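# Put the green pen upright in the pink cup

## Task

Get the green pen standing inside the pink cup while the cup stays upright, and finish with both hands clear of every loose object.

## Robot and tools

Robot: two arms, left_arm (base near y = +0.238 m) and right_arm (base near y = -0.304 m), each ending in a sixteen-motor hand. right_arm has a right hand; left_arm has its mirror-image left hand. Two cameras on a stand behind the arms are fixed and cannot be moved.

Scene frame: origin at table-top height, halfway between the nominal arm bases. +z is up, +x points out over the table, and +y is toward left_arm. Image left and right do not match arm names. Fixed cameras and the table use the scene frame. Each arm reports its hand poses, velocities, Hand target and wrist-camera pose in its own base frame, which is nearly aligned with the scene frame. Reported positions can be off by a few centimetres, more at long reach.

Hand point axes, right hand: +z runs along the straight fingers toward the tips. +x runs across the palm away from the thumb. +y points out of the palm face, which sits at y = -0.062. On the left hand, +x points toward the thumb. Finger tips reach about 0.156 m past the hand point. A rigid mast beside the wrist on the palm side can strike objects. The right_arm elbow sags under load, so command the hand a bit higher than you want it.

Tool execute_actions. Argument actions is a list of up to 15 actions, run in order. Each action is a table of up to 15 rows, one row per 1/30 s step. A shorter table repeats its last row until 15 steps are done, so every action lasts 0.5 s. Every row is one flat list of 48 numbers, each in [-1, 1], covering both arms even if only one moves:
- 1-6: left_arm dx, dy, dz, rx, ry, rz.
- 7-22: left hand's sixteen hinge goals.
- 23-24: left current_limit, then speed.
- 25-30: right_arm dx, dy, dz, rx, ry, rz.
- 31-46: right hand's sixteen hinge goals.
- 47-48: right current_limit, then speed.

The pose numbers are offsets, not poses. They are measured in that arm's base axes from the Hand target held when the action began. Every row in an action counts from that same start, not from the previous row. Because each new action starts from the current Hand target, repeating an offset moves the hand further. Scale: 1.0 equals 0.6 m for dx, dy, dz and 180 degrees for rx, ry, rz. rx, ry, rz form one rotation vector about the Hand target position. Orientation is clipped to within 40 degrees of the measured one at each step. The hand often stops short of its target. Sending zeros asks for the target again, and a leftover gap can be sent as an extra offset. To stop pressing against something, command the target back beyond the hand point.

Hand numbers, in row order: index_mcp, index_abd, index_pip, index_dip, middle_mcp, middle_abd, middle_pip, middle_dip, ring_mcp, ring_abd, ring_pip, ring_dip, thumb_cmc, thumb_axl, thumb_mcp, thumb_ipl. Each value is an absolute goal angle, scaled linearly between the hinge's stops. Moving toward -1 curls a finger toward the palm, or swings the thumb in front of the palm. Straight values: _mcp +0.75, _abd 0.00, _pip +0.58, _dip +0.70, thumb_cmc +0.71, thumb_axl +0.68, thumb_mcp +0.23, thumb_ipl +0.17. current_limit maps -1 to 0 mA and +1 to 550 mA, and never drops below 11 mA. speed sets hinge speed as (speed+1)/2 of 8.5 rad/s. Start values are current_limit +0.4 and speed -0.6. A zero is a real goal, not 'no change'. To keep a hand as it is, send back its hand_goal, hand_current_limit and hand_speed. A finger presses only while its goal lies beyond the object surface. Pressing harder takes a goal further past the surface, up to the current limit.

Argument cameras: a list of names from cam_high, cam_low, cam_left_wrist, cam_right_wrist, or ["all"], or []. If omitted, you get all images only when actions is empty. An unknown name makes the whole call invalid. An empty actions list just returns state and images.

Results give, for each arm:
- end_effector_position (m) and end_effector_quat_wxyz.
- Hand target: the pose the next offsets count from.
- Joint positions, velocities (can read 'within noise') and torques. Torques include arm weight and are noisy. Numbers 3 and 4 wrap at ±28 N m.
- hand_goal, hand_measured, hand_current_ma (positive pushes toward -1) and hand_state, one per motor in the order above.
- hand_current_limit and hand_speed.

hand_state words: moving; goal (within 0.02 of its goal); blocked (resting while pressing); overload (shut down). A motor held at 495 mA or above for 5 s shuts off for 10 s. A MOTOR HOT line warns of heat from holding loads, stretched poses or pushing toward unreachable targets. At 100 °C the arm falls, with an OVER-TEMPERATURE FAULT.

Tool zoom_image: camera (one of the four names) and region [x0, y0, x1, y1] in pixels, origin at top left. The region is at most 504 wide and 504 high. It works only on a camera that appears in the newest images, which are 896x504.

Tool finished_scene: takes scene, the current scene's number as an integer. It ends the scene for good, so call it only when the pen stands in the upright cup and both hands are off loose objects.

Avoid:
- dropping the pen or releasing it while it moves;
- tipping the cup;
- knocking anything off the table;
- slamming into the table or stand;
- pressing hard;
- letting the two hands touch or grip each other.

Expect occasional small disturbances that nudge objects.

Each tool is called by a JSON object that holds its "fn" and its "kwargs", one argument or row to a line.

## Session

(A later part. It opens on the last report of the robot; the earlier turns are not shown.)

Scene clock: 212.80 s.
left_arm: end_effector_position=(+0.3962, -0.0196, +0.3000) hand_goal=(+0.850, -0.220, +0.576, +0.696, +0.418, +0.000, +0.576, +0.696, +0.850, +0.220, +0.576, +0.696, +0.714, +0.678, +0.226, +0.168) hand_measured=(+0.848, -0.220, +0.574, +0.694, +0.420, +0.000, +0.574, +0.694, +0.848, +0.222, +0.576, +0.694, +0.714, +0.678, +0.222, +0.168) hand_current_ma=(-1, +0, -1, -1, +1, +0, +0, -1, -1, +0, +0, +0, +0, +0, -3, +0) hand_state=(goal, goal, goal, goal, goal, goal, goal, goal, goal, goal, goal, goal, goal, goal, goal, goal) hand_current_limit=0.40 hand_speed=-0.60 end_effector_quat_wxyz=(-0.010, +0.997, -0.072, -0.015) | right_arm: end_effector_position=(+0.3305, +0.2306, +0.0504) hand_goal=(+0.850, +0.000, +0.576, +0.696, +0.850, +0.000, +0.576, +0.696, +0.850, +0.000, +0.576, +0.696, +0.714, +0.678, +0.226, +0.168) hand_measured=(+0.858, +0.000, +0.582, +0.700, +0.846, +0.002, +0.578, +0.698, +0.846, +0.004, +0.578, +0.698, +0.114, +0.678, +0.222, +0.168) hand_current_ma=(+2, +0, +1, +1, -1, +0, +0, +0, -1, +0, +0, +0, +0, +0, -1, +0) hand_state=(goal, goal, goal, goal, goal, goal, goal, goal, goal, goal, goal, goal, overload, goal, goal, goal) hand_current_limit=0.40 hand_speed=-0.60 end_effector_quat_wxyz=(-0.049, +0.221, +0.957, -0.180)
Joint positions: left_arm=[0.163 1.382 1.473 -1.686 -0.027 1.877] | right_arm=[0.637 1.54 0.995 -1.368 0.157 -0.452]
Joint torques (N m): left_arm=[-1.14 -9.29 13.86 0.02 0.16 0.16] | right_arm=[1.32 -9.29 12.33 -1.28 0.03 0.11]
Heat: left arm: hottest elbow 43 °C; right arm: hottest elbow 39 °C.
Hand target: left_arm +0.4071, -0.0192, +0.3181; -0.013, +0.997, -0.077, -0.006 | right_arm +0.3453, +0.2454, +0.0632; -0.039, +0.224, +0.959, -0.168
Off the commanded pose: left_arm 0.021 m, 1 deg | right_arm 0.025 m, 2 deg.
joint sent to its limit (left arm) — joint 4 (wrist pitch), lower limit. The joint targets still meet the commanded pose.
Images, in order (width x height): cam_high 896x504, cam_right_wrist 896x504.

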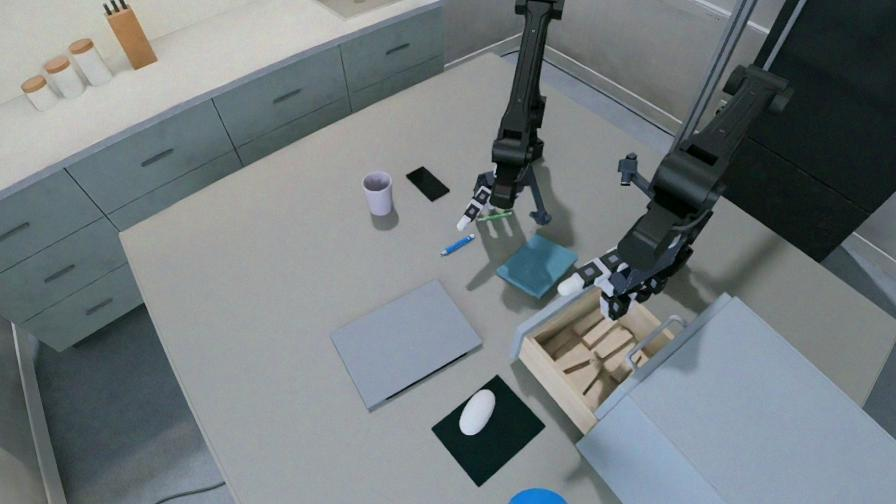

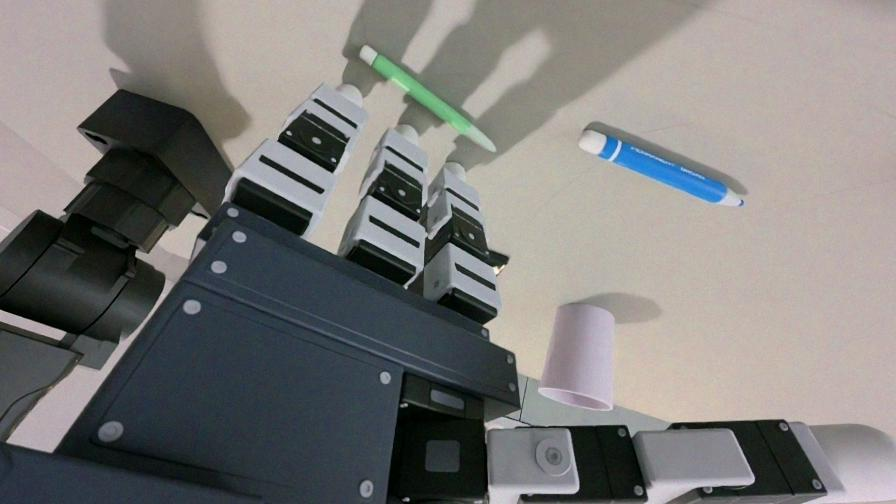

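{"fn": "execute_actions", "kwargs": {
  "actions": [
    [[0,0,0,0,0,0,0.849,-0.22,0.576,0.696,0.418,0,0.576,0.696,0.849,0.22,0.576,0.696,0.714,0.678,0.226,0.168,0.4,-0.6,-0.01,-0.01,0.14,0.0995,-0.0494,0,0.849,0.0,0.576,0.696,0.849,0,0.576,0.696,0.849,0.0,0.576,0.696,0.714,0.678,0.226,0.168,0.4,-0.6]],
    [[0,0,0,0,0,0,0.849,-0.22,0.576,0.696,0.418,0,0.576,0.696,0.849,0.22,0.576,0.696,0.714,0.678,0.226,0.168,0.4,-0.6,-0.015,-0.075,0,0,0,-0.165,0.849,-0.27,0.576,0.696,0.418,0,0.576,0.696,0.849,0.27,0.576,0.696,0.714,0.678,0.226,0.168,0.4,-0.6]],
    [[0,0,0,0,0,0,0.849,-0.22,0.576,0.696,0.418,0,0.576,0.696,0.849,0.22,0.576,0.696,0.714,0.678,0.226,0.168,0.4,-0.6,-0.015,-0.08,0,0,0,-0.165,0.849,-0.27,0.576,0.696,0.418,0,0.576,0.696,0.849,0.27,0.576,0.696,0.714,0.678,0.226,0.168,0.4,-0.6]],
    [[0,0,0,0,0,0,0.849,-0.22,0.576,0.696,0.418,0,0.576,0.696,0.849,0.22,0.576,0.696,0.714,0.678,0.226,0.168,0.4,-0.6,-0.0155,-0.075,0,0,0,-0.165,0.849,-0.27,0.576,0.696,0.418,0,0.576,0.696,0.849,0.27,0.576,0.696,0.714,0.678,0.226,0.168,0.4,-0.6]]
  ],
  "cameras": ["cam_right_wrist","cam_high"]
}}

{"fn": "zoom_image", "kwargs": {
  "camera": "cam_high",
  "region": [450, 180, 550, 236]
}}

Scene clock: 216.40 s.
left_arm: end_effector_position=(+0.3962, -0.0196, +0.3000) hand_goal=(+0.850, -0.220, +0.576, +0.696, +0.418, +0.000, +0.576, +0.696, +0.850, +0.220, +0.576, +0.696, +0.714, +0.678, +0.226, +0.168) hand_measured=(+0.848, -0.220, +0.574, +0.694, +0.420, +0.000, +0.574, +0.694, +0.848, +0.222, +0.576, +0.694, +0.714, +0.678, +0.222, +0.168) hand_current_ma=(-1, +0, -1, -1, +1, +0, +0, -1, -1, +0, +0, +0, +0, +0, -3, +0) hand_state=(goal, goal, goal, goal, goal, goal, goal, goal, goal, goal, goal, goal, goal, goal, goal, goal) hand_current_limit=0.40 hand_speed=-0.60 end_effector_quat_wxyz=(-0.010, +0.997, -0.072, -0.015) | right_arm: end_effector_position=(+0.3038, +0.1011, +0.1402) hand_goal=(+0.850, -0.270, +0.576, +0.696, +0.418, +0.000, +0.576, +0.696, +0.850, +0.270, +0.576, +0.696, +0.714, +0.678, +0.226, +0.168) hand_measured=(+0.846, -0.266, +0.576, +0.698, +0.424, +0.000, +0.580, +0.698, +0.846, +0.264, +0.576, +0.698, +0.106, +0.678, +0.222, +0.168) hand_current_ma=(-1, +1, +0, +0, +1, +0, +0, +0, -1, -1, +0, +0, +0, +0, -1, +0) hand_state=(goal, goal, goal, goal, goal, goal, goal, goal, goal, goal, goal, goal, overload, goal, goal, goal) hand_current_limit=0.40 hand_speed=-0.60 end_effector_quat_wxyz=(-0.001, +0.839, +0.544, -0.009)
Joint positions: left_arm=[0.163 1.382 1.473 -1.686 -0.027 1.877] | right_arm=[0.587 1.132 0.829 -1.285 -0.002 1.007]
Joint torques (N m): left_arm=[-1.14 -9.52 14 0.12 0.16 0.16] | right_arm=[-0.21 -5.48 11.47 -0.18 0.21 0.11]
Heat: left arm: hottest elbow 43 °C; right arm: hottest elbow 39 °C.
Hand target: left_arm +0.4071, -0.0192, +0.3181; -0.013, +0.997, -0.077, -0.006 | right_arm +0.3119, +0.1014, +0.1471; +0.001, +0.845, +0.535, +0.000
Off the commanded pose: left_arm 0.021 m, 1 deg | right_arm 0.011 m, 2 deg.
joint sent to its limit (left arm) — joint 4 (wrist pitch), lower limit. The joint targets still meet the commanded pose.
Images, in order (width x height): cam_high 896x504, cam_right_wrist 896x504.

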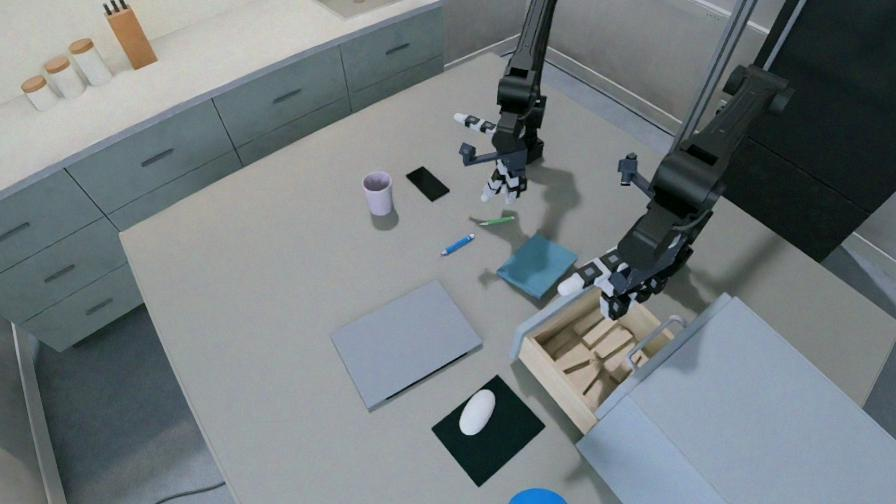

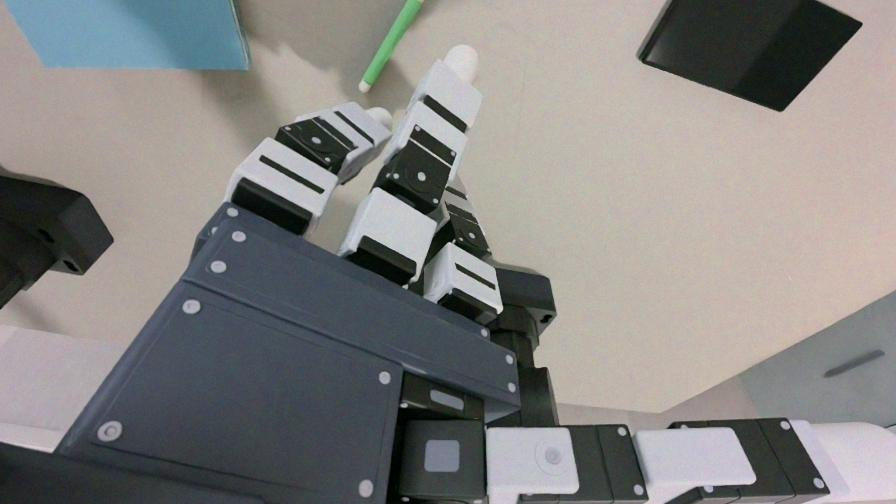

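Scaled by 5.040 from the camera's 896x504 image, which has a finer 1280x720 frame.

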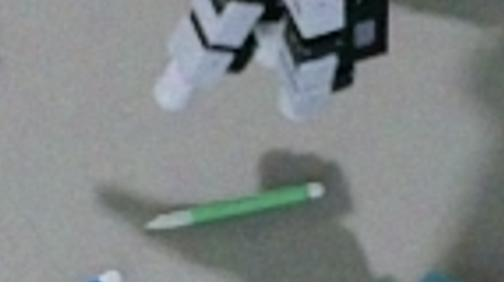

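{"fn": "execute_actions", "kwargs": {
  "actions": [
    [[0,0,0,0,0,0,0.849,-0.22,0.576,0.696,0.418,0,0.576,0.696,0.849,0.22,0.576,0.696,0.714,0.678,0.226,0.168,0.4,-0.6,0.0218,0.0377,-0.045,0,0,0.0205,0.849,-0.27,0.576,0.696,0.418,0,0.576,0.696,0.849,0.27,0.576,0.696,0.714,0.678,0.226,0.168,0.4,-0.6]]
  ],
  "cameras": ["cam_right_wrist","cam_high"]
}}

{"fn": "zoom_image", "kwargs": {
  "camera": "cam_high",
  "region": [450, 180, 550, 236]
}}

{"fn": "zoom_image", "kwargs": {
  "camera": "cam_right_wrist",
  "region": [370, 0, 510, 120]
}}

Scene clock: 217.57 s.
left_arm: end_effector_position=(+0.3962, -0.0196, +0.3000) hand_goal=(+0.850, -0.220, +0.576, +0.696, +0.418, +0.000, +0.576, +0.696, +0.850, +0.220, +0.576, +0.696, +0.714, +0.678, +0.226, +0.168) hand_measured=(+0.848, -0.220, +0.574, +0.694, +0.420, +0.000, +0.574, +0.694, +0.848, +0.222, +0.576, +0.694, +0.714, +0.678, +0.222, +0.168) hand_current_ma=(-1, +0, -1, -1, +1, +0, +0, -1, -1, +0, +0, +0, +0, +0, -3, +0) hand_state=(goal, goal, goal, goal, goal, goal, goal, goal, goal, goal, goal, goal, goal, goal, goal, goal) hand_current_limit=0.40 hand_speed=-0.60 end_effector_quat_wxyz=(-0.010, +0.997, -0.072, -0.015) | right_arm: end_effector_position=(+0.3201, +0.1174, +0.1168) hand_goal=(+0.850, -0.270, +0.576, +0.696, +0.418, +0.000, +0.576, +0.696, +0.850, +0.270, +0.576, +0.696, +0.714, +0.678, +0.226, +0.168) hand_measured=(+0.846, -0.266, +0.576, +0.698, +0.424, +0.000, +0.580, +0.698, +0.846, +0.266, +0.576, +0.698, +0.106, +0.678, +0.222, +0.168) hand_current_ma=(-1, +1, +0, +0, +1, +0, +0, +0, -1, -1, +0, +0, +0, +0, -1, +0) hand_state=(goal, goal, goal, goal, goal, goal, goal, goal, goal, goal, goal, goal, overload, goal, goal, goal) hand_current_limit=0.40 hand_speed=-0.60 end_effector_quat_wxyz=(+0.000, +0.832, +0.554, -0.009)
Joint positions: left_arm=[0.163 1.382 1.473 -1.686 -0.027 1.877] | right_arm=[0.601 1.217 0.829 -1.202 0 0.997]
Joint torques (N m): left_arm=[-0.97 -9.7 13.96 0.18 0.19 0.13] | right_arm=[1.44 -7.06 10.03 0.14 0.21 -0.03]
Heat: left arm: hottest elbow 43 °C; right arm: hottest elbow 39 °C.
Hand target: left_arm +0.4071, -0.0192, +0.3181; -0.013, +0.997, -0.077, -0.006 | right_arm +0.3250, +0.1240, +0.1201; +0.001, +0.827, +0.562, +0.000
Off the commanded pose: left_arm 0.021 m, 1 deg | right_arm 0.009 m, 1 deg.
joint sent to its limit (left arm) — joint 4 (wrist pitch), lower limit. The joint targets still meet the commanded pose.
Images, in order (width x height): cam_high 896x504, cam_right_wrist 896x504.

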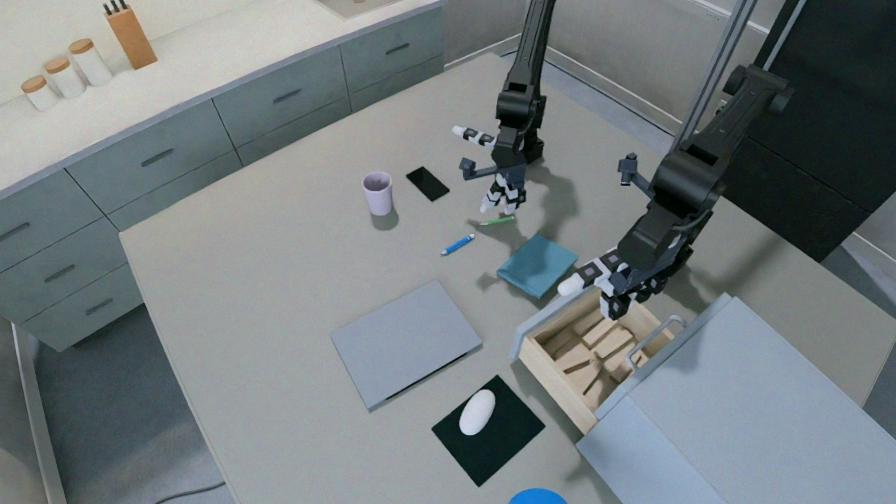

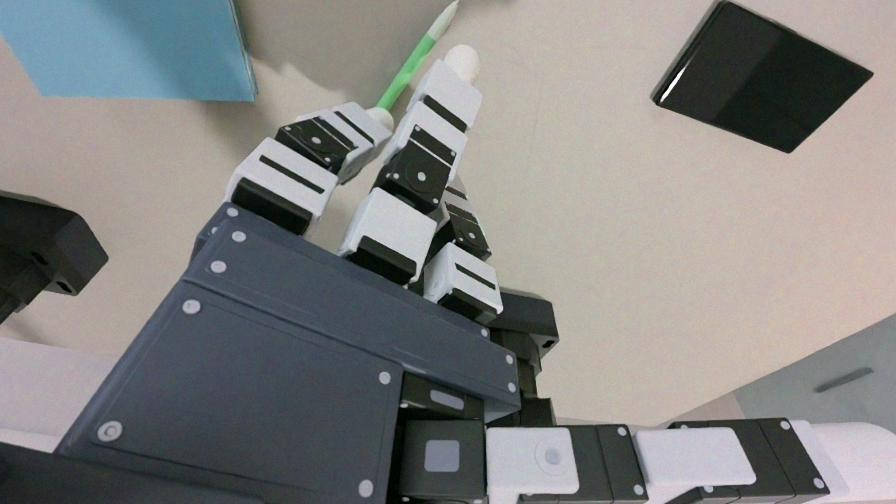

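Scaled by 5.040 from the camera's 896x504 image, which has a finer 1280x720 frame.

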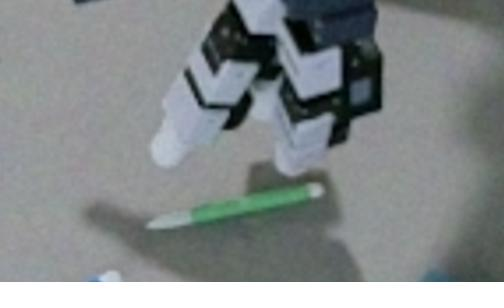

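Scaled by 3.600 from the camera's 896x504 image, which has a finer 1280x720 frame.

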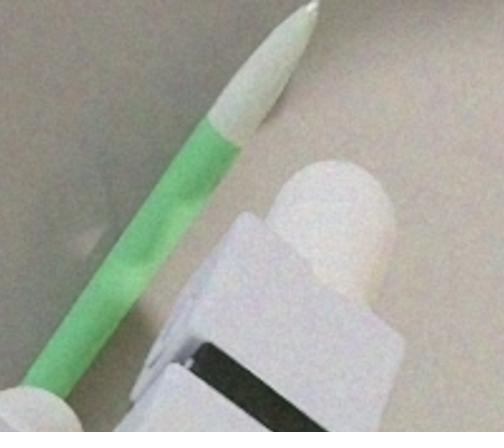

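{"fn": "execute_actions", "kwargs": {
  "actions": [
    [[0,0,0,0,0,0,0.849,-0.22,0.576,0.696,0.418,0,0.576,0.696,0.849,0.22,0.576,0.696,0.714,0.678,0.226,0.168,0.4,-0.6,0.004,0.0135,-0.03,0,0,0.006,0.849,-0.27,0.576,0.696,0.418,0,0.576,0.696,0.849,0.27,0.576,0.696,0.714,0.678,0.226,0.168,0.4,-0.6]]
  ],
  "cameras": ["cam_right_wrist","cam_high"]
}}

{"fn": "zoom_image", "kwargs": {
  "camera": "cam_high",
  "region": [450, 180, 550, 236]
}}

{"fn": "zoom_image", "kwargs": {
  "camera": "cam_right_wrist",
  "region": [370, 0, 510, 120]
}}

Scene clock: 218.97 s.
left_arm: end_effector_position=(+0.3962, -0.0196, +0.3000) hand_goal=(+0.850, -0.220, +0.576, +0.696, +0.418, +0.000, +0.576, +0.696, +0.850, +0.220, +0.576, +0.696, +0.714, +0.678, +0.226, +0.168) hand_measured=(+0.848, -0.220, +0.574, +0.694, +0.420, +0.000, +0.574, +0.694, +0.848, +0.222, +0.576, +0.694, +0.714, +0.678, +0.222, +0.168) hand_current_ma=(-1, +0, -1, -1, +1, +0, +0, -1, -1, +0, +0, +0, +0, +0, -3, +0) hand_state=(goal, goal, goal, goal, goal, goal, goal, goal, goal, goal, goal, goal, goal, goal, goal, goal) hand_current_limit=0.40 hand_speed=-0.60 end_effector_quat_wxyz=(-0.010, +0.997, -0.072, -0.015) | right_arm: end_effector_position=(+0.3270, +0.1280, +0.1048) hand_goal=(+0.850, -0.270, +0.576, +0.696, +0.418, +0.000, +0.576, +0.696, +0.850, +0.270, +0.576, +0.696, +0.714, +0.678, +0.226, +0.168) hand_measured=(+0.846, -0.266, +0.576, +0.698, +0.424, +0.000, +0.580, +0.698, +0.846, +0.266, +0.576, +0.698, +0.106, +0.678, +0.222, +0.168) hand_current_ma=(-1, +1, +0, +0, +1, +0, +0, +0, -1, -1, +0, +0, +0, +0, -1, +0) hand_state=(goal, goal, goal, goal, goal, goal, goal, goal, goal, goal, goal, goal, overload, goal, goal, goal) hand_current_limit=0.40 hand_speed=-0.60 end_effector_quat_wxyz=(+0.000, +0.827, +0.562, -0.001)
Joint positions: left_arm=[0.163 1.382 1.473 -1.686 -0.027 1.877] | right_arm=[0.615 1.25 0.82 -1.144 0.001 0.992]
Joint torques (N m): left_arm=[-1.03 -9.82 13.9 -0.05 0.2 0.14] | right_arm=[1.44 -7.06 8.77 0.23 0.18 -0.05]
Heat: left arm: hottest elbow 43 °C; right arm: hottest elbow 39 °C.
Hand target: left_arm +0.4071, -0.0192, +0.3181; -0.013, +0.997, -0.077, -0.006 | right_arm +0.3275, +0.1321, +0.1021; +0.001, +0.822, +0.569, +0.000
Off the commanded pose: left_arm 0.021 m, 1 deg | right_arm 0.005 m, 1 deg.
joint sent to its limit (left arm) — joint 4 (wrist pitch), lower limit. The joint targets still meet the commanded pose.
Images, in order (width x height): cam_high 896x504, cam_right_wrist 896x504.

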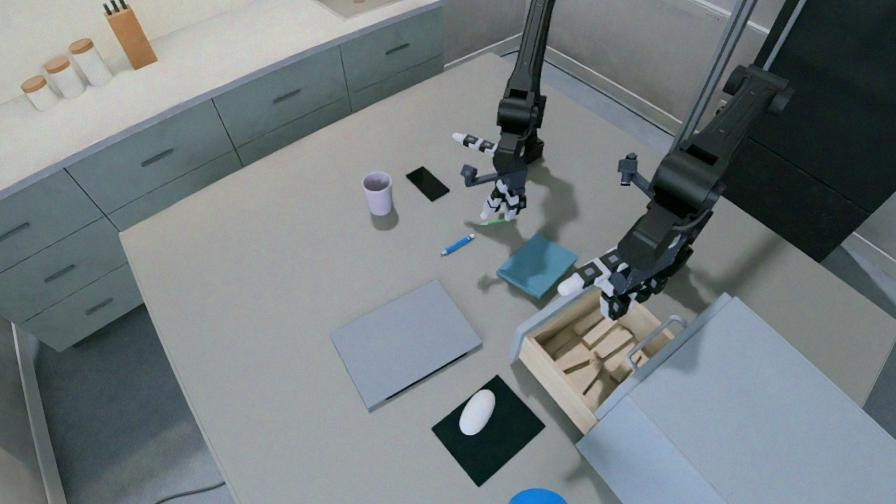

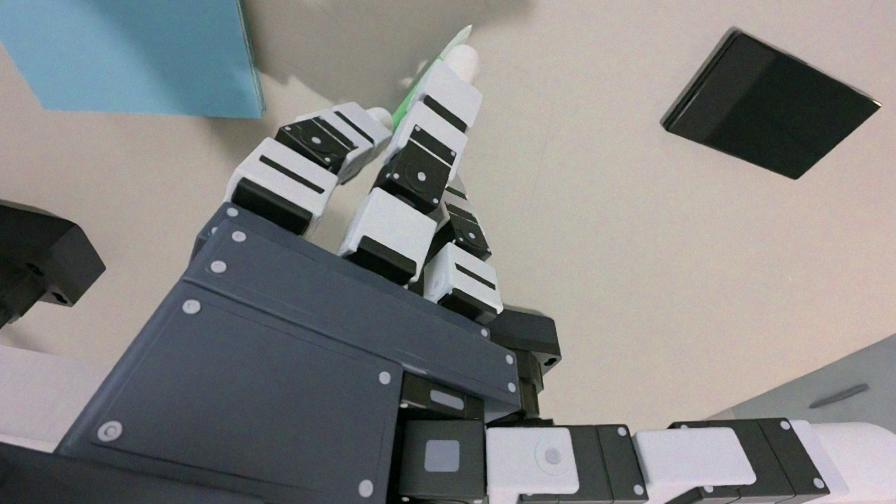

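Scaled by 5.040 from the camera's 896x504 image, which has a finer 1280x720 frame.

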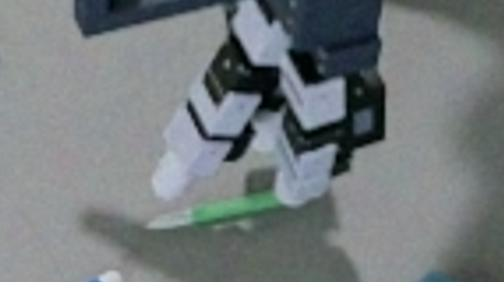

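Scaled by 3.600 from the camera's 896x504 image, which has a finer 1280x720 frame.

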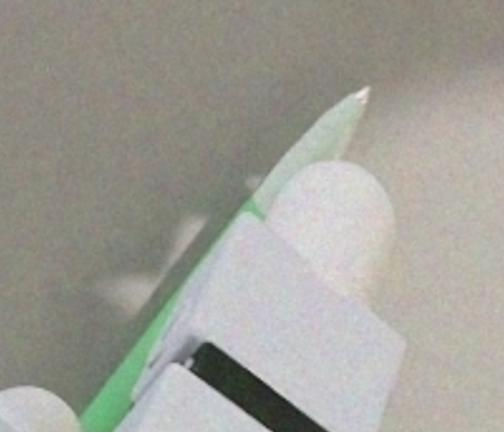

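{"fn": "execute_actions", "kwargs": {
  "actions": [
    [[0,0,0,0,0,0,0.849,-0.22,0.576,0.696,0.418,0,0.576,0.696,0.849,0.22,0.576,0.696,0.714,0.678,0.226,0.168,0.4,-0.6,-0.001,0.004,-0.029,0,0,0.005,0.849,-0.27,0.576,0.696,0.418,0,0.576,0.696,0.849,0.27,0.576,0.696,0.714,0.678,0.226,0.168,0.4,-0.6]]
  ],
  "cameras": ["cam_right_wrist","cam_high"]
}}

{"fn": "zoom_image", "kwargs": {
  "camera": "cam_high",
  "region": [450, 180, 550, 236]
}}

{"fn": "zoom_image", "kwargs": {
  "camera": "cam_right_wrist",
  "region": [370, 0, 510, 120]
}}

Scene clock: 220.07 s.
left_arm: end_effector_position=(+0.3962, -0.0196, +0.3000) hand_goal=(+0.850, -0.220, +0.576, +0.696, +0.418, +0.000, +0.576, +0.696, +0.850, +0.220, +0.576, +0.696, +0.714, +0.678, +0.226, +0.168) hand_measured=(+0.848, -0.220, +0.574, +0.694, +0.420, +0.000, +0.574, +0.694, +0.848, +0.222, +0.576, +0.694, +0.714, +0.678, +0.222, +0.168) hand_current_ma=(-1, +0, -1, -1, +1, +0, +0, -1, -1, +0, +0, +0, +0, +0, -3, +0) hand_state=(goal, goal, goal, goal, goal, goal, goal, goal, goal, goal, goal, goal, goal, goal, goal, goal) hand_current_limit=0.40 hand_speed=-0.60 end_effector_quat_wxyz=(-0.010, +0.997, -0.072, -0.015) | right_arm: end_effector_position=(+0.3270, +0.1302, +0.0885) hand_goal=(+0.850, -0.270, +0.576, +0.696, +0.418, +0.000, +0.576, +0.696, +0.850, +0.270, +0.576, +0.696, +0.714, +0.678, +0.226, +0.168) hand_measured=(+0.846, -0.266, +0.576, +0.698, +0.424, +0.000, +0.580, +0.698, +0.848, +0.274, +0.576, +0.698, +0.106, +0.678, +0.222, +0.168) hand_current_ma=(-1, +1, +0, +0, +1, +0, +0, +0, +0, +1, +0, +0, +0, +0, -1, +0) hand_state=(goal, goal, goal, goal, goal, goal, goal, goal, goal, goal, goal, goal, overload, goal, goal, goal) hand_current_limit=0.40 hand_speed=-0.60 end_effector_quat_wxyz=(+0.000, +0.823, +0.568, +0.000)
Joint positions: left_arm=[0.163 1.382 1.473 -1.686 -0.027 1.877] | right_arm=[0.62 1.271 0.791 -1.091 0.001 0.982]
Joint torques (N m): left_arm=[-0.91 -9.17 13.9 0.01 0.15 0.13] | right_arm=[1.61 -7 8.44 0.27 0.18 -0.01]
Heat: left arm: hottest elbow 43 °C; right arm: hottest elbow 39 °C.
Hand target: left_arm +0.4071, -0.0192, +0.3181; -0.013, +0.997, -0.077, -0.006 | right_arm +0.3270, +0.1346, +0.0849; +0.001, +0.818, +0.576, +0.000
Off the commanded pose: left_arm 0.021 m, 1 deg | right_arm 0.006 m, 1 deg.
joint sent to its limit (left arm) — joint 4 (wrist pitch), lower limit. The joint targets still meet the commanded pose.
Images, in order (width x height): cam_high 896x504, cam_right_wrist 896x504.

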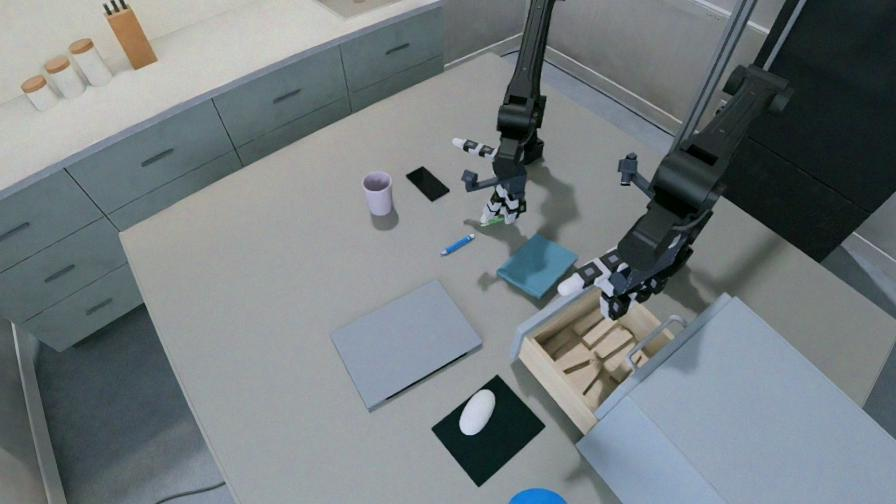

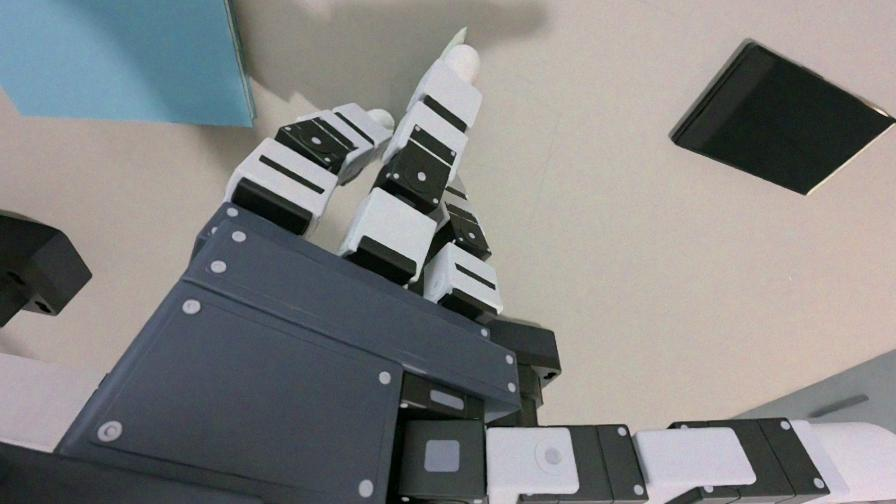

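Scaled by 5.040 from the camera's 896x504 image, which has a finer 1280x720 frame.

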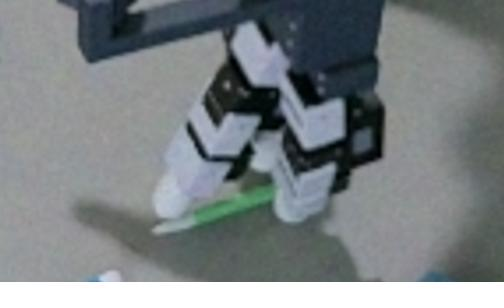

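Scaled by 3.600 from the camera's 896x504 image, which has a finer 1280x720 frame.

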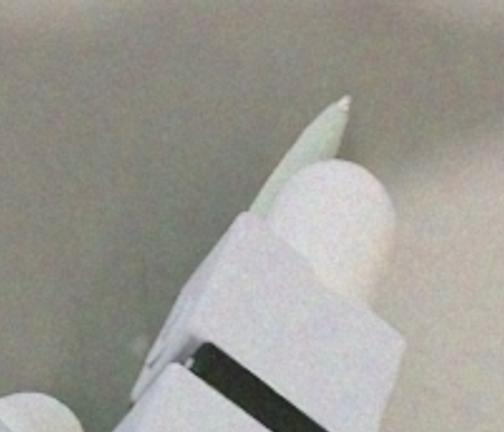

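{"fn": "execute_actions", "kwargs": {
  "actions": [
    [[0,0,0,0,0,0,0.849,-0.22,0.576,0.696,0.418,0,0.576,0.696,0.849,0.22,0.576,0.696,0.714,0.678,0.226,0.168,0.4,-0.6,0,0,0.04,0,0,0,0.849,-0.27,0.576,0.696,0.418,0,0.576,0.696,0.849,0.27,0.576,0.696,0.714,0.678,0.226,0.168,0.4,-0.6]],
    [[0,0,0,0,0,0,0.849,-0.22,0.576,0.696,0.418,0,0.576,0.696,0.849,0.22,0.576,0.696,0.714,0.678,0.226,0.168,0.4,-0.6,0.0095,0.012,-0.005,0,0,0.0135,0.849,-0.27,0.576,0.696,0.418,0,0.576,0.696,0.849,0.27,0.576,0.696,0.714,0.678,0.226,0.168,0.4,-0.6]]
  ],
  "cameras": ["cam_right_wrist","cam_high"]
}}

{"fn": "zoom_image", "kwargs": {
  "camera": "cam_high",
  "region": [450, 180, 550, 236]
}}

{"fn": "zoom_image", "kwargs": {
  "camera": "cam_right_wrist",
  "region": [370, 0, 510, 120]
}}

Scene clock: 221.93 s.
left_arm: end_effector_position=(+0.3962, -0.0196, +0.3000) hand_goal=(+0.850, -0.220, +0.576, +0.696, +0.418, +0.000, +0.576, +0.696, +0.850, +0.220, +0.576, +0.696, +0.714, +0.678, +0.226, +0.168) hand_measured=(+0.848, -0.220, +0.574, +0.694, +0.420, +0.000, +0.574, +0.694, +0.848, +0.222, +0.576, +0.694, +0.714, +0.678, +0.222, +0.168) hand_current_ma=(-1, +0, -1, -1, +1, +0, +0, -1, -1, +0, +0, +0, +0, +0, -3, +0) hand_state=(goal, goal, goal, goal, goal, goal, goal, goal, goal, goal, goal, goal, goal, goal, goal, goal) hand_current_limit=0.40 hand_speed=-0.60 end_effector_quat_wxyz=(-0.010, +0.997, -0.072, -0.015) | right_arm: end_effector_position=(+0.3184, +0.1275, +0.0914) hand_goal=(+0.850, -0.270, +0.576, +0.696, +0.418, +0.000, +0.576, +0.696, +0.850, +0.270, +0.576, +0.696, +0.714, +0.678, +0.226, +0.168) hand_measured=(+0.846, -0.266, +0.576, +0.698, +0.424, +0.000, +0.580, +0.698, +0.846, +0.270, +0.576, +0.698, +0.106, +0.678, +0.222, +0.168) hand_current_ma=(-1, +0, +0, +0, +1, +0, +0, +0, +0, +0, +0, +0, +0, +0, -1, +0) hand_state=(goal, goal, goal, goal, goal, goal, goal, goal, goal, goal, goal, goal, overload, goal, goal, goal) hand_current_limit=0.40 hand_speed=-0.60 end_effector_quat_wxyz=(+0.000, +0.810, +0.585, -0.019)
Joint positions: left_arm=[0.163 1.382 1.473 -1.686 -0.027 1.877] | right_arm=[0.625 1.257 0.791 -1.142 0.001 0.944]
Joint torques (N m): left_arm=[-0.97 -9.29 13.9 0.02 0.17 0.13] | right_arm=[1.49 -7 12.81 -0.34 0.18 -0.07]
Heat: left arm: hottest elbow 43 °C; right arm: hottest elbow 39 °C.
Hand target: left_arm +0.4071, -0.0192, +0.3181; -0.013, +0.997, -0.077, -0.006 | right_arm +0.3327, +0.1418, +0.1058; +0.001, +0.805, +0.593, +0.000
Off the commanded pose: left_arm 0.021 m, 1 deg | right_arm 0.025 m, 2 deg.
joint sent to its limit (left arm) — joint 4 (wrist pitch), lower limit. The joint targets still meet the commanded pose.
Images, in order (width x height): cam_high 896x504, cam_right_wrist 896x504.

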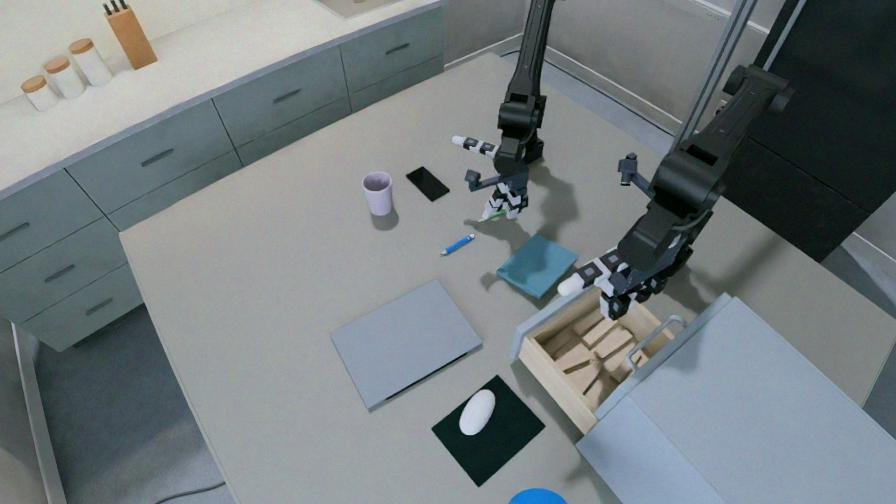

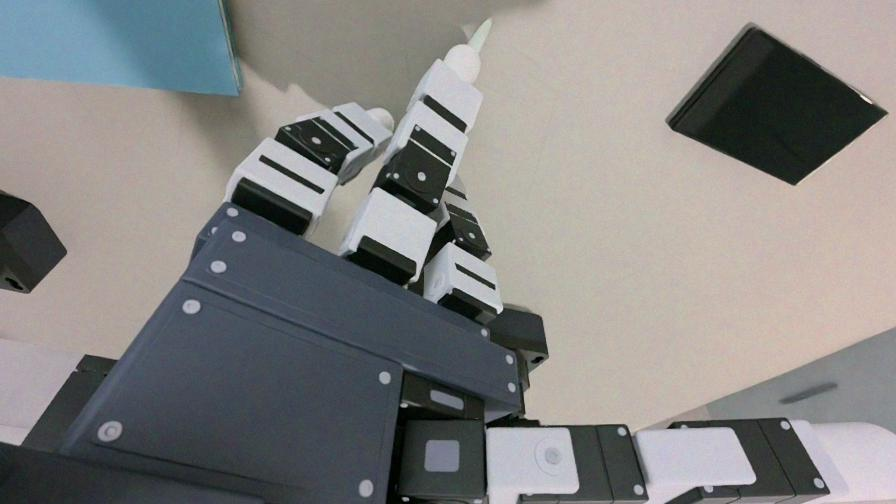

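Scaled by 5.040 from the camera's 896x504 image, which has a finer 1280x720 frame.

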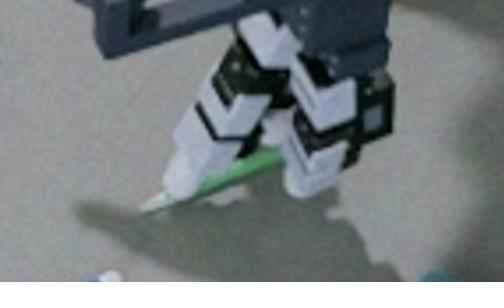

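Scaled by 3.600 from the camera's 896x504 image, which has a finer 1280x720 frame.

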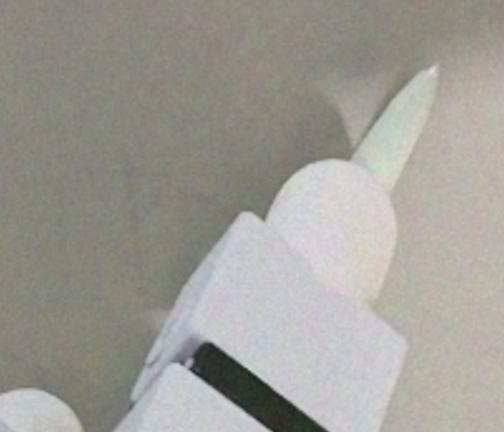

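{"fn": "execute_actions", "kwargs": {
  "actions": [
    [[0,0,0,0,0,0,0.849,-0.22,0.576,0.696,0.418,0,0.576,0.696,0.849,0.22,0.576,0.696,0.714,0.678,0.226,0.168,0.4,-0.6,0,0,0.085,0,0,0,0.849,-0.27,0.576,0.696,0.418,0,0.576,0.696,0.849,0.27,0.576,0.696,0.714,0.678,0.226,0.168,0.4,-0.6]],
    [[0,0,0,0,0,0,0.849,-0.22,0.576,0.696,0.418,0,0.576,0.696,0.849,0.22,0.576,0.696,0.714,0.678,0.226,0.168,0.4,-0.6,0.0,0.0,-0.055,0,0,0,0.849,-0.27,0.576,0.696,0.418,0,0.576,0.696,0.849,0.27,0.576,0.696,0.714,0.678,0.226,0.168,0.4,-0.6]]
  ],
  "cameras": ["cam_right_wrist","cam_high"]
}}

{"fn": "zoom_image", "kwargs": {
  "camera": "cam_high",
  "region": [450, 180, 550, 236]
}}

{"fn": "zoom_image", "kwargs": {
  "camera": "cam_right_wrist",
  "region": [370, 0, 510, 120]
}}

Scene clock: 223.40 s.
left_arm: end_effector_position=(+0.3962, -0.0196, +0.3000) hand_goal=(+0.850, -0.220, +0.576, +0.696, +0.418, +0.000, +0.576, +0.696, +0.850, +0.220, +0.576, +0.696, +0.714, +0.678, +0.226, +0.168) hand_measured=(+0.848, -0.220, +0.574, +0.694, +0.420, +0.000, +0.574, +0.694, +0.848, +0.222, +0.576, +0.694, +0.714, +0.678, +0.222, +0.168) hand_current_ma=(-1, +0, -1, -1, +1, +0, +0, -1, -1, +0, +0, +0, +0, +0, -3, +0) hand_state=(goal, goal, goal, goal, goal, goal, goal, goal, goal, goal, goal, goal, goal, goal, goal, goal) hand_current_limit=0.40 hand_speed=-0.60 end_effector_quat_wxyz=(-0.010, +0.997, -0.072, -0.015) | right_arm: end_effector_position=(+0.3326, +0.1376, +0.1272) hand_goal=(+0.850, -0.270, +0.576, +0.696, +0.418, +0.000, +0.576, +0.696, +0.850, +0.270, +0.576, +0.696, +0.714, +0.678, +0.226, +0.168) hand_measured=(+0.846, -0.266, +0.576, +0.698, +0.424, +0.000, +0.580, +0.698, +0.848, +0.270, +0.576, +0.698, +0.106, +0.678, +0.222, +0.168) hand_current_ma=(-1, +0, +0, +0, +1, +0, +0, +0, +0, +0, +0, +0, +0, +0, -1, +0) hand_state=(goal, goal, goal, goal, goal, goal, goal, goal, goal, goal, goal, goal, overload, goal, goal, goal) hand_current_limit=0.40 hand_speed=-0.60 end_effector_quat_wxyz=(+0.001, +0.810, +0.586, +0.000)
Joint positions: left_arm=[0.163 1.382 1.473 -1.686 -0.027 1.877] | right_arm=[0.625 1.237 0.873 -1.208 0.001 0.942]
Joint torques (N m): left_arm=[-1.26 -8.82 13.94 0.12 0.17 0.17] | right_arm=[1.44 -7.12 8.92 0.17 0.14 -0.03]
Heat: left arm: hottest elbow 43 °C; right arm: hottest elbow 39 °C.
Hand target: left_arm +0.4071, -0.0192, +0.3181; -0.013, +0.997, -0.077, -0.006 | right_arm +0.3327, +0.1418, +0.1238; +0.001, +0.805, +0.593, +0.000
Off the commanded pose: left_arm 0.021 m, 1 deg | right_arm 0.005 m, 1 deg.
joint sent to its limit (left arm) — joint 4 (wrist pitch), lower limit. The joint targets still meet the commanded pose.
Images, in order (width x height): cam_high 896x504, cam_right_wrist 896x504.

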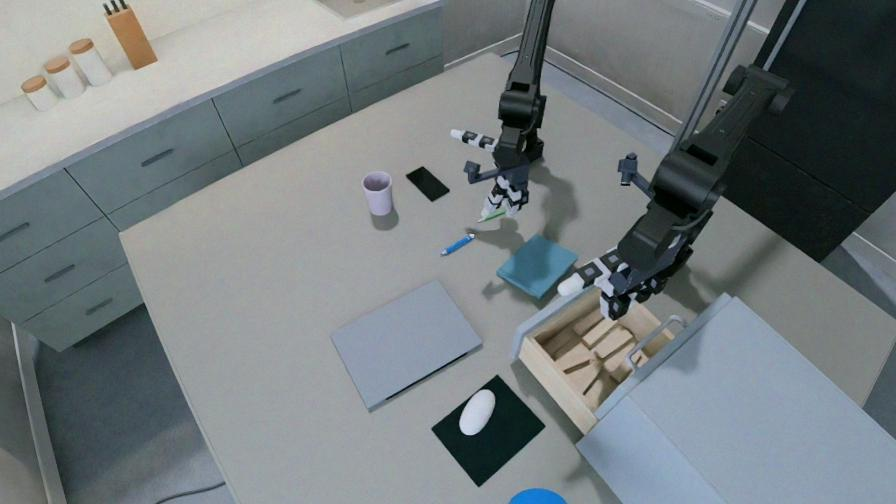

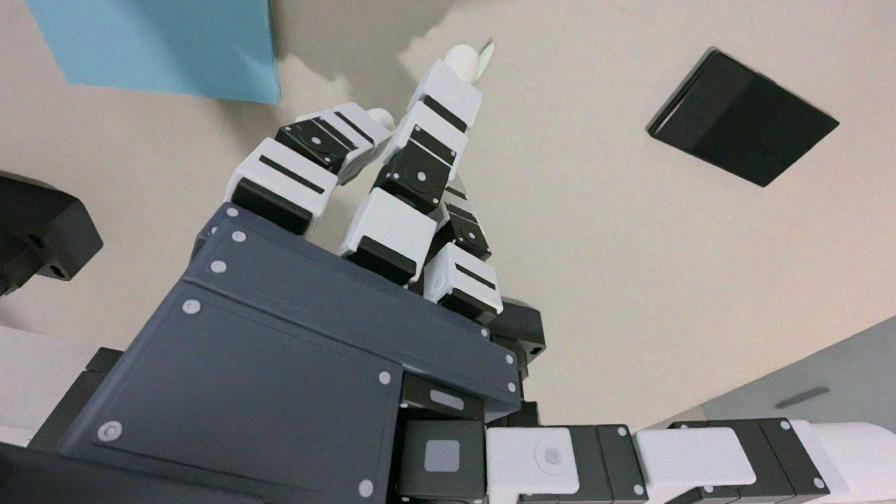

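Scaled by 5.040 from the camera's 896x504 image, which has a finer 1280x720 frame.

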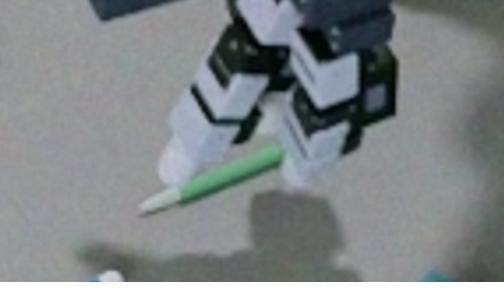

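Scaled by 3.600 from the camera's 896x504 image, which has a finer 1280x720 frame.

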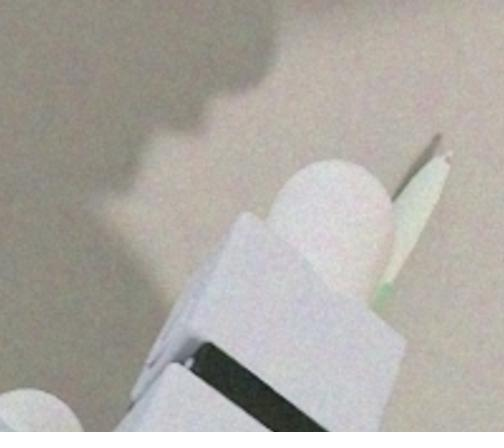

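{"fn": "execute_actions", "kwargs": {
  "actions": [
    [[0,0,0,0,0,0,0.849,-0.22,0.576,0.696,0.418,0,0.576,0.696,0.849,0.22,0.576,0.696,0.714,0.678,0.226,0.168,0.4,-0.6,-0.012,-0.037,-0.01,0,0,0.057,0.849,-0.27,0.576,0.696,0.418,0,0.576,0.696,0.849,0.27,0.576,0.696,0.714,0.678,0.226,0.168,0.4,-0.6]]
  ],
  "cameras": ["cam_right_wrist","cam_high"]
}}

{"fn": "zoom_image", "kwargs": {
  "camera": "cam_high",
  "region": [450, 180, 550, 236]
}}

{"fn": "zoom_image", "kwargs": {
  "camera": "cam_right_wrist",
  "region": [370, 0, 510, 120]
}}

Scene clock: 225.17 s.
left_arm: end_effector_position=(+0.3962, -0.0196, +0.3000) hand_goal=(+0.850, -0.220, +0.576, +0.696, +0.418, +0.000, +0.576, +0.696, +0.850, +0.220, +0.576, +0.696, +0.714, +0.678, +0.226, +0.168) hand_measured=(+0.848, -0.220, +0.574, +0.694, +0.420, +0.000, +0.574, +0.694, +0.848, +0.222, +0.576, +0.694, +0.714, +0.678, +0.222, +0.168) hand_current_ma=(-1, +0, -1, -1, +1, +0, +0, -1, -1, +0, +0, +0, +0, +0, -3, +0) hand_state=(goal, goal, goal, goal, goal, goal, goal, goal, goal, goal, goal, goal, goal, goal, goal, goal) hand_current_limit=0.40 hand_speed=-0.60 end_effector_quat_wxyz=(-0.010, +0.997, -0.072, -0.015) | right_arm: end_effector_position=(+0.3235, +0.1213, +0.1151) hand_goal=(+0.850, -0.270, +0.576, +0.696, +0.418, +0.000, +0.576, +0.696, +0.850, +0.270, +0.576, +0.696, +0.714, +0.678, +0.226, +0.168) hand_measured=(+0.846, -0.266, +0.576, +0.698, +0.424, +0.000, +0.580, +0.698, +0.848, +0.270, +0.576, +0.698, +0.104, +0.678, +0.222, +0.168) hand_current_ma=(+0, +0, +0, +0, +1, +0, +0, +0, +0, +0, +0, +0, +0, +0, -1, +0) hand_state=(goal, goal, goal, goal, goal, goal, goal, goal, goal, goal, goal, goal, overload, goal, goal, goal) hand_current_limit=0.40 hand_speed=-0.60 end_effector_quat_wxyz=(+0.002, +0.749, +0.663, -0.007)
Joint positions: left_arm=[0.163 1.382 1.473 -1.686 -0.027 1.877] | right_arm=[0.572 1.168 0.786 -1.202 0.005 0.694]
Joint torques (N m): left_arm=[-1.44 -10.05 13.85 0.14 0.18 0.12] | right_arm=[-0.21 -7.47 9.07 -0.02 0.02 0]
Heat: left arm: hottest elbow 43 °C; right arm: hottest elbow 38 °C.
Hand target: left_arm +0.4071, -0.0192, +0.3181; -0.013, +0.997, -0.077, -0.006 | right_arm +0.3255, +0.1195, +0.1178; +0.001, +0.749, +0.663, +0.000
Off the commanded pose: left_arm 0.021 m, 1 deg | right_arm 0.004 m, 1 deg.
joint sent to its limit (left arm) — joint 4 (wrist pitch), lower limit. The joint targets still meet the commanded pose.
Images, in order (width x height): cam_high 896x504, cam_right_wrist 896x504.

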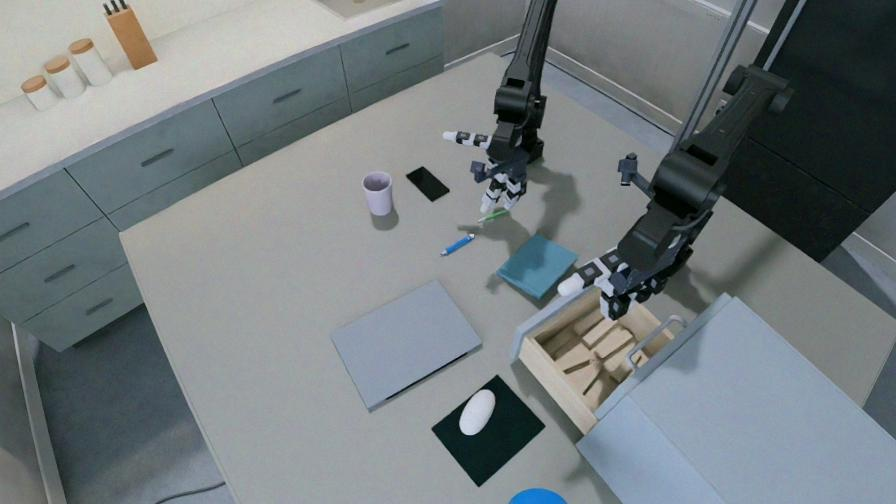

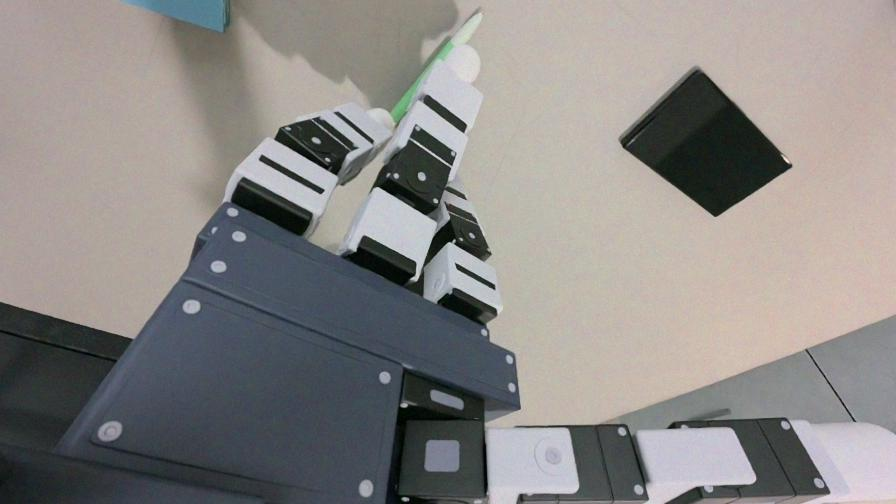

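Scaled by 5.040 from the camera's 896x504 image, which has a finer 1280x720 frame.

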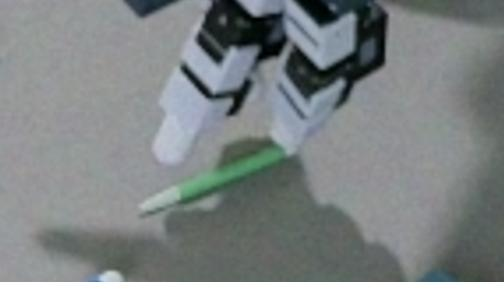

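Scaled by 3.600 from the camera's 896x504 image, which has a finer 1280x720 frame.

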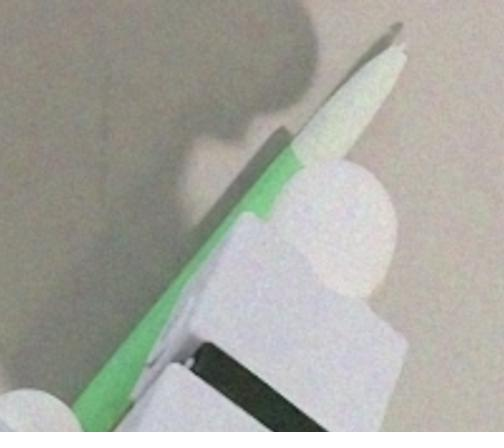

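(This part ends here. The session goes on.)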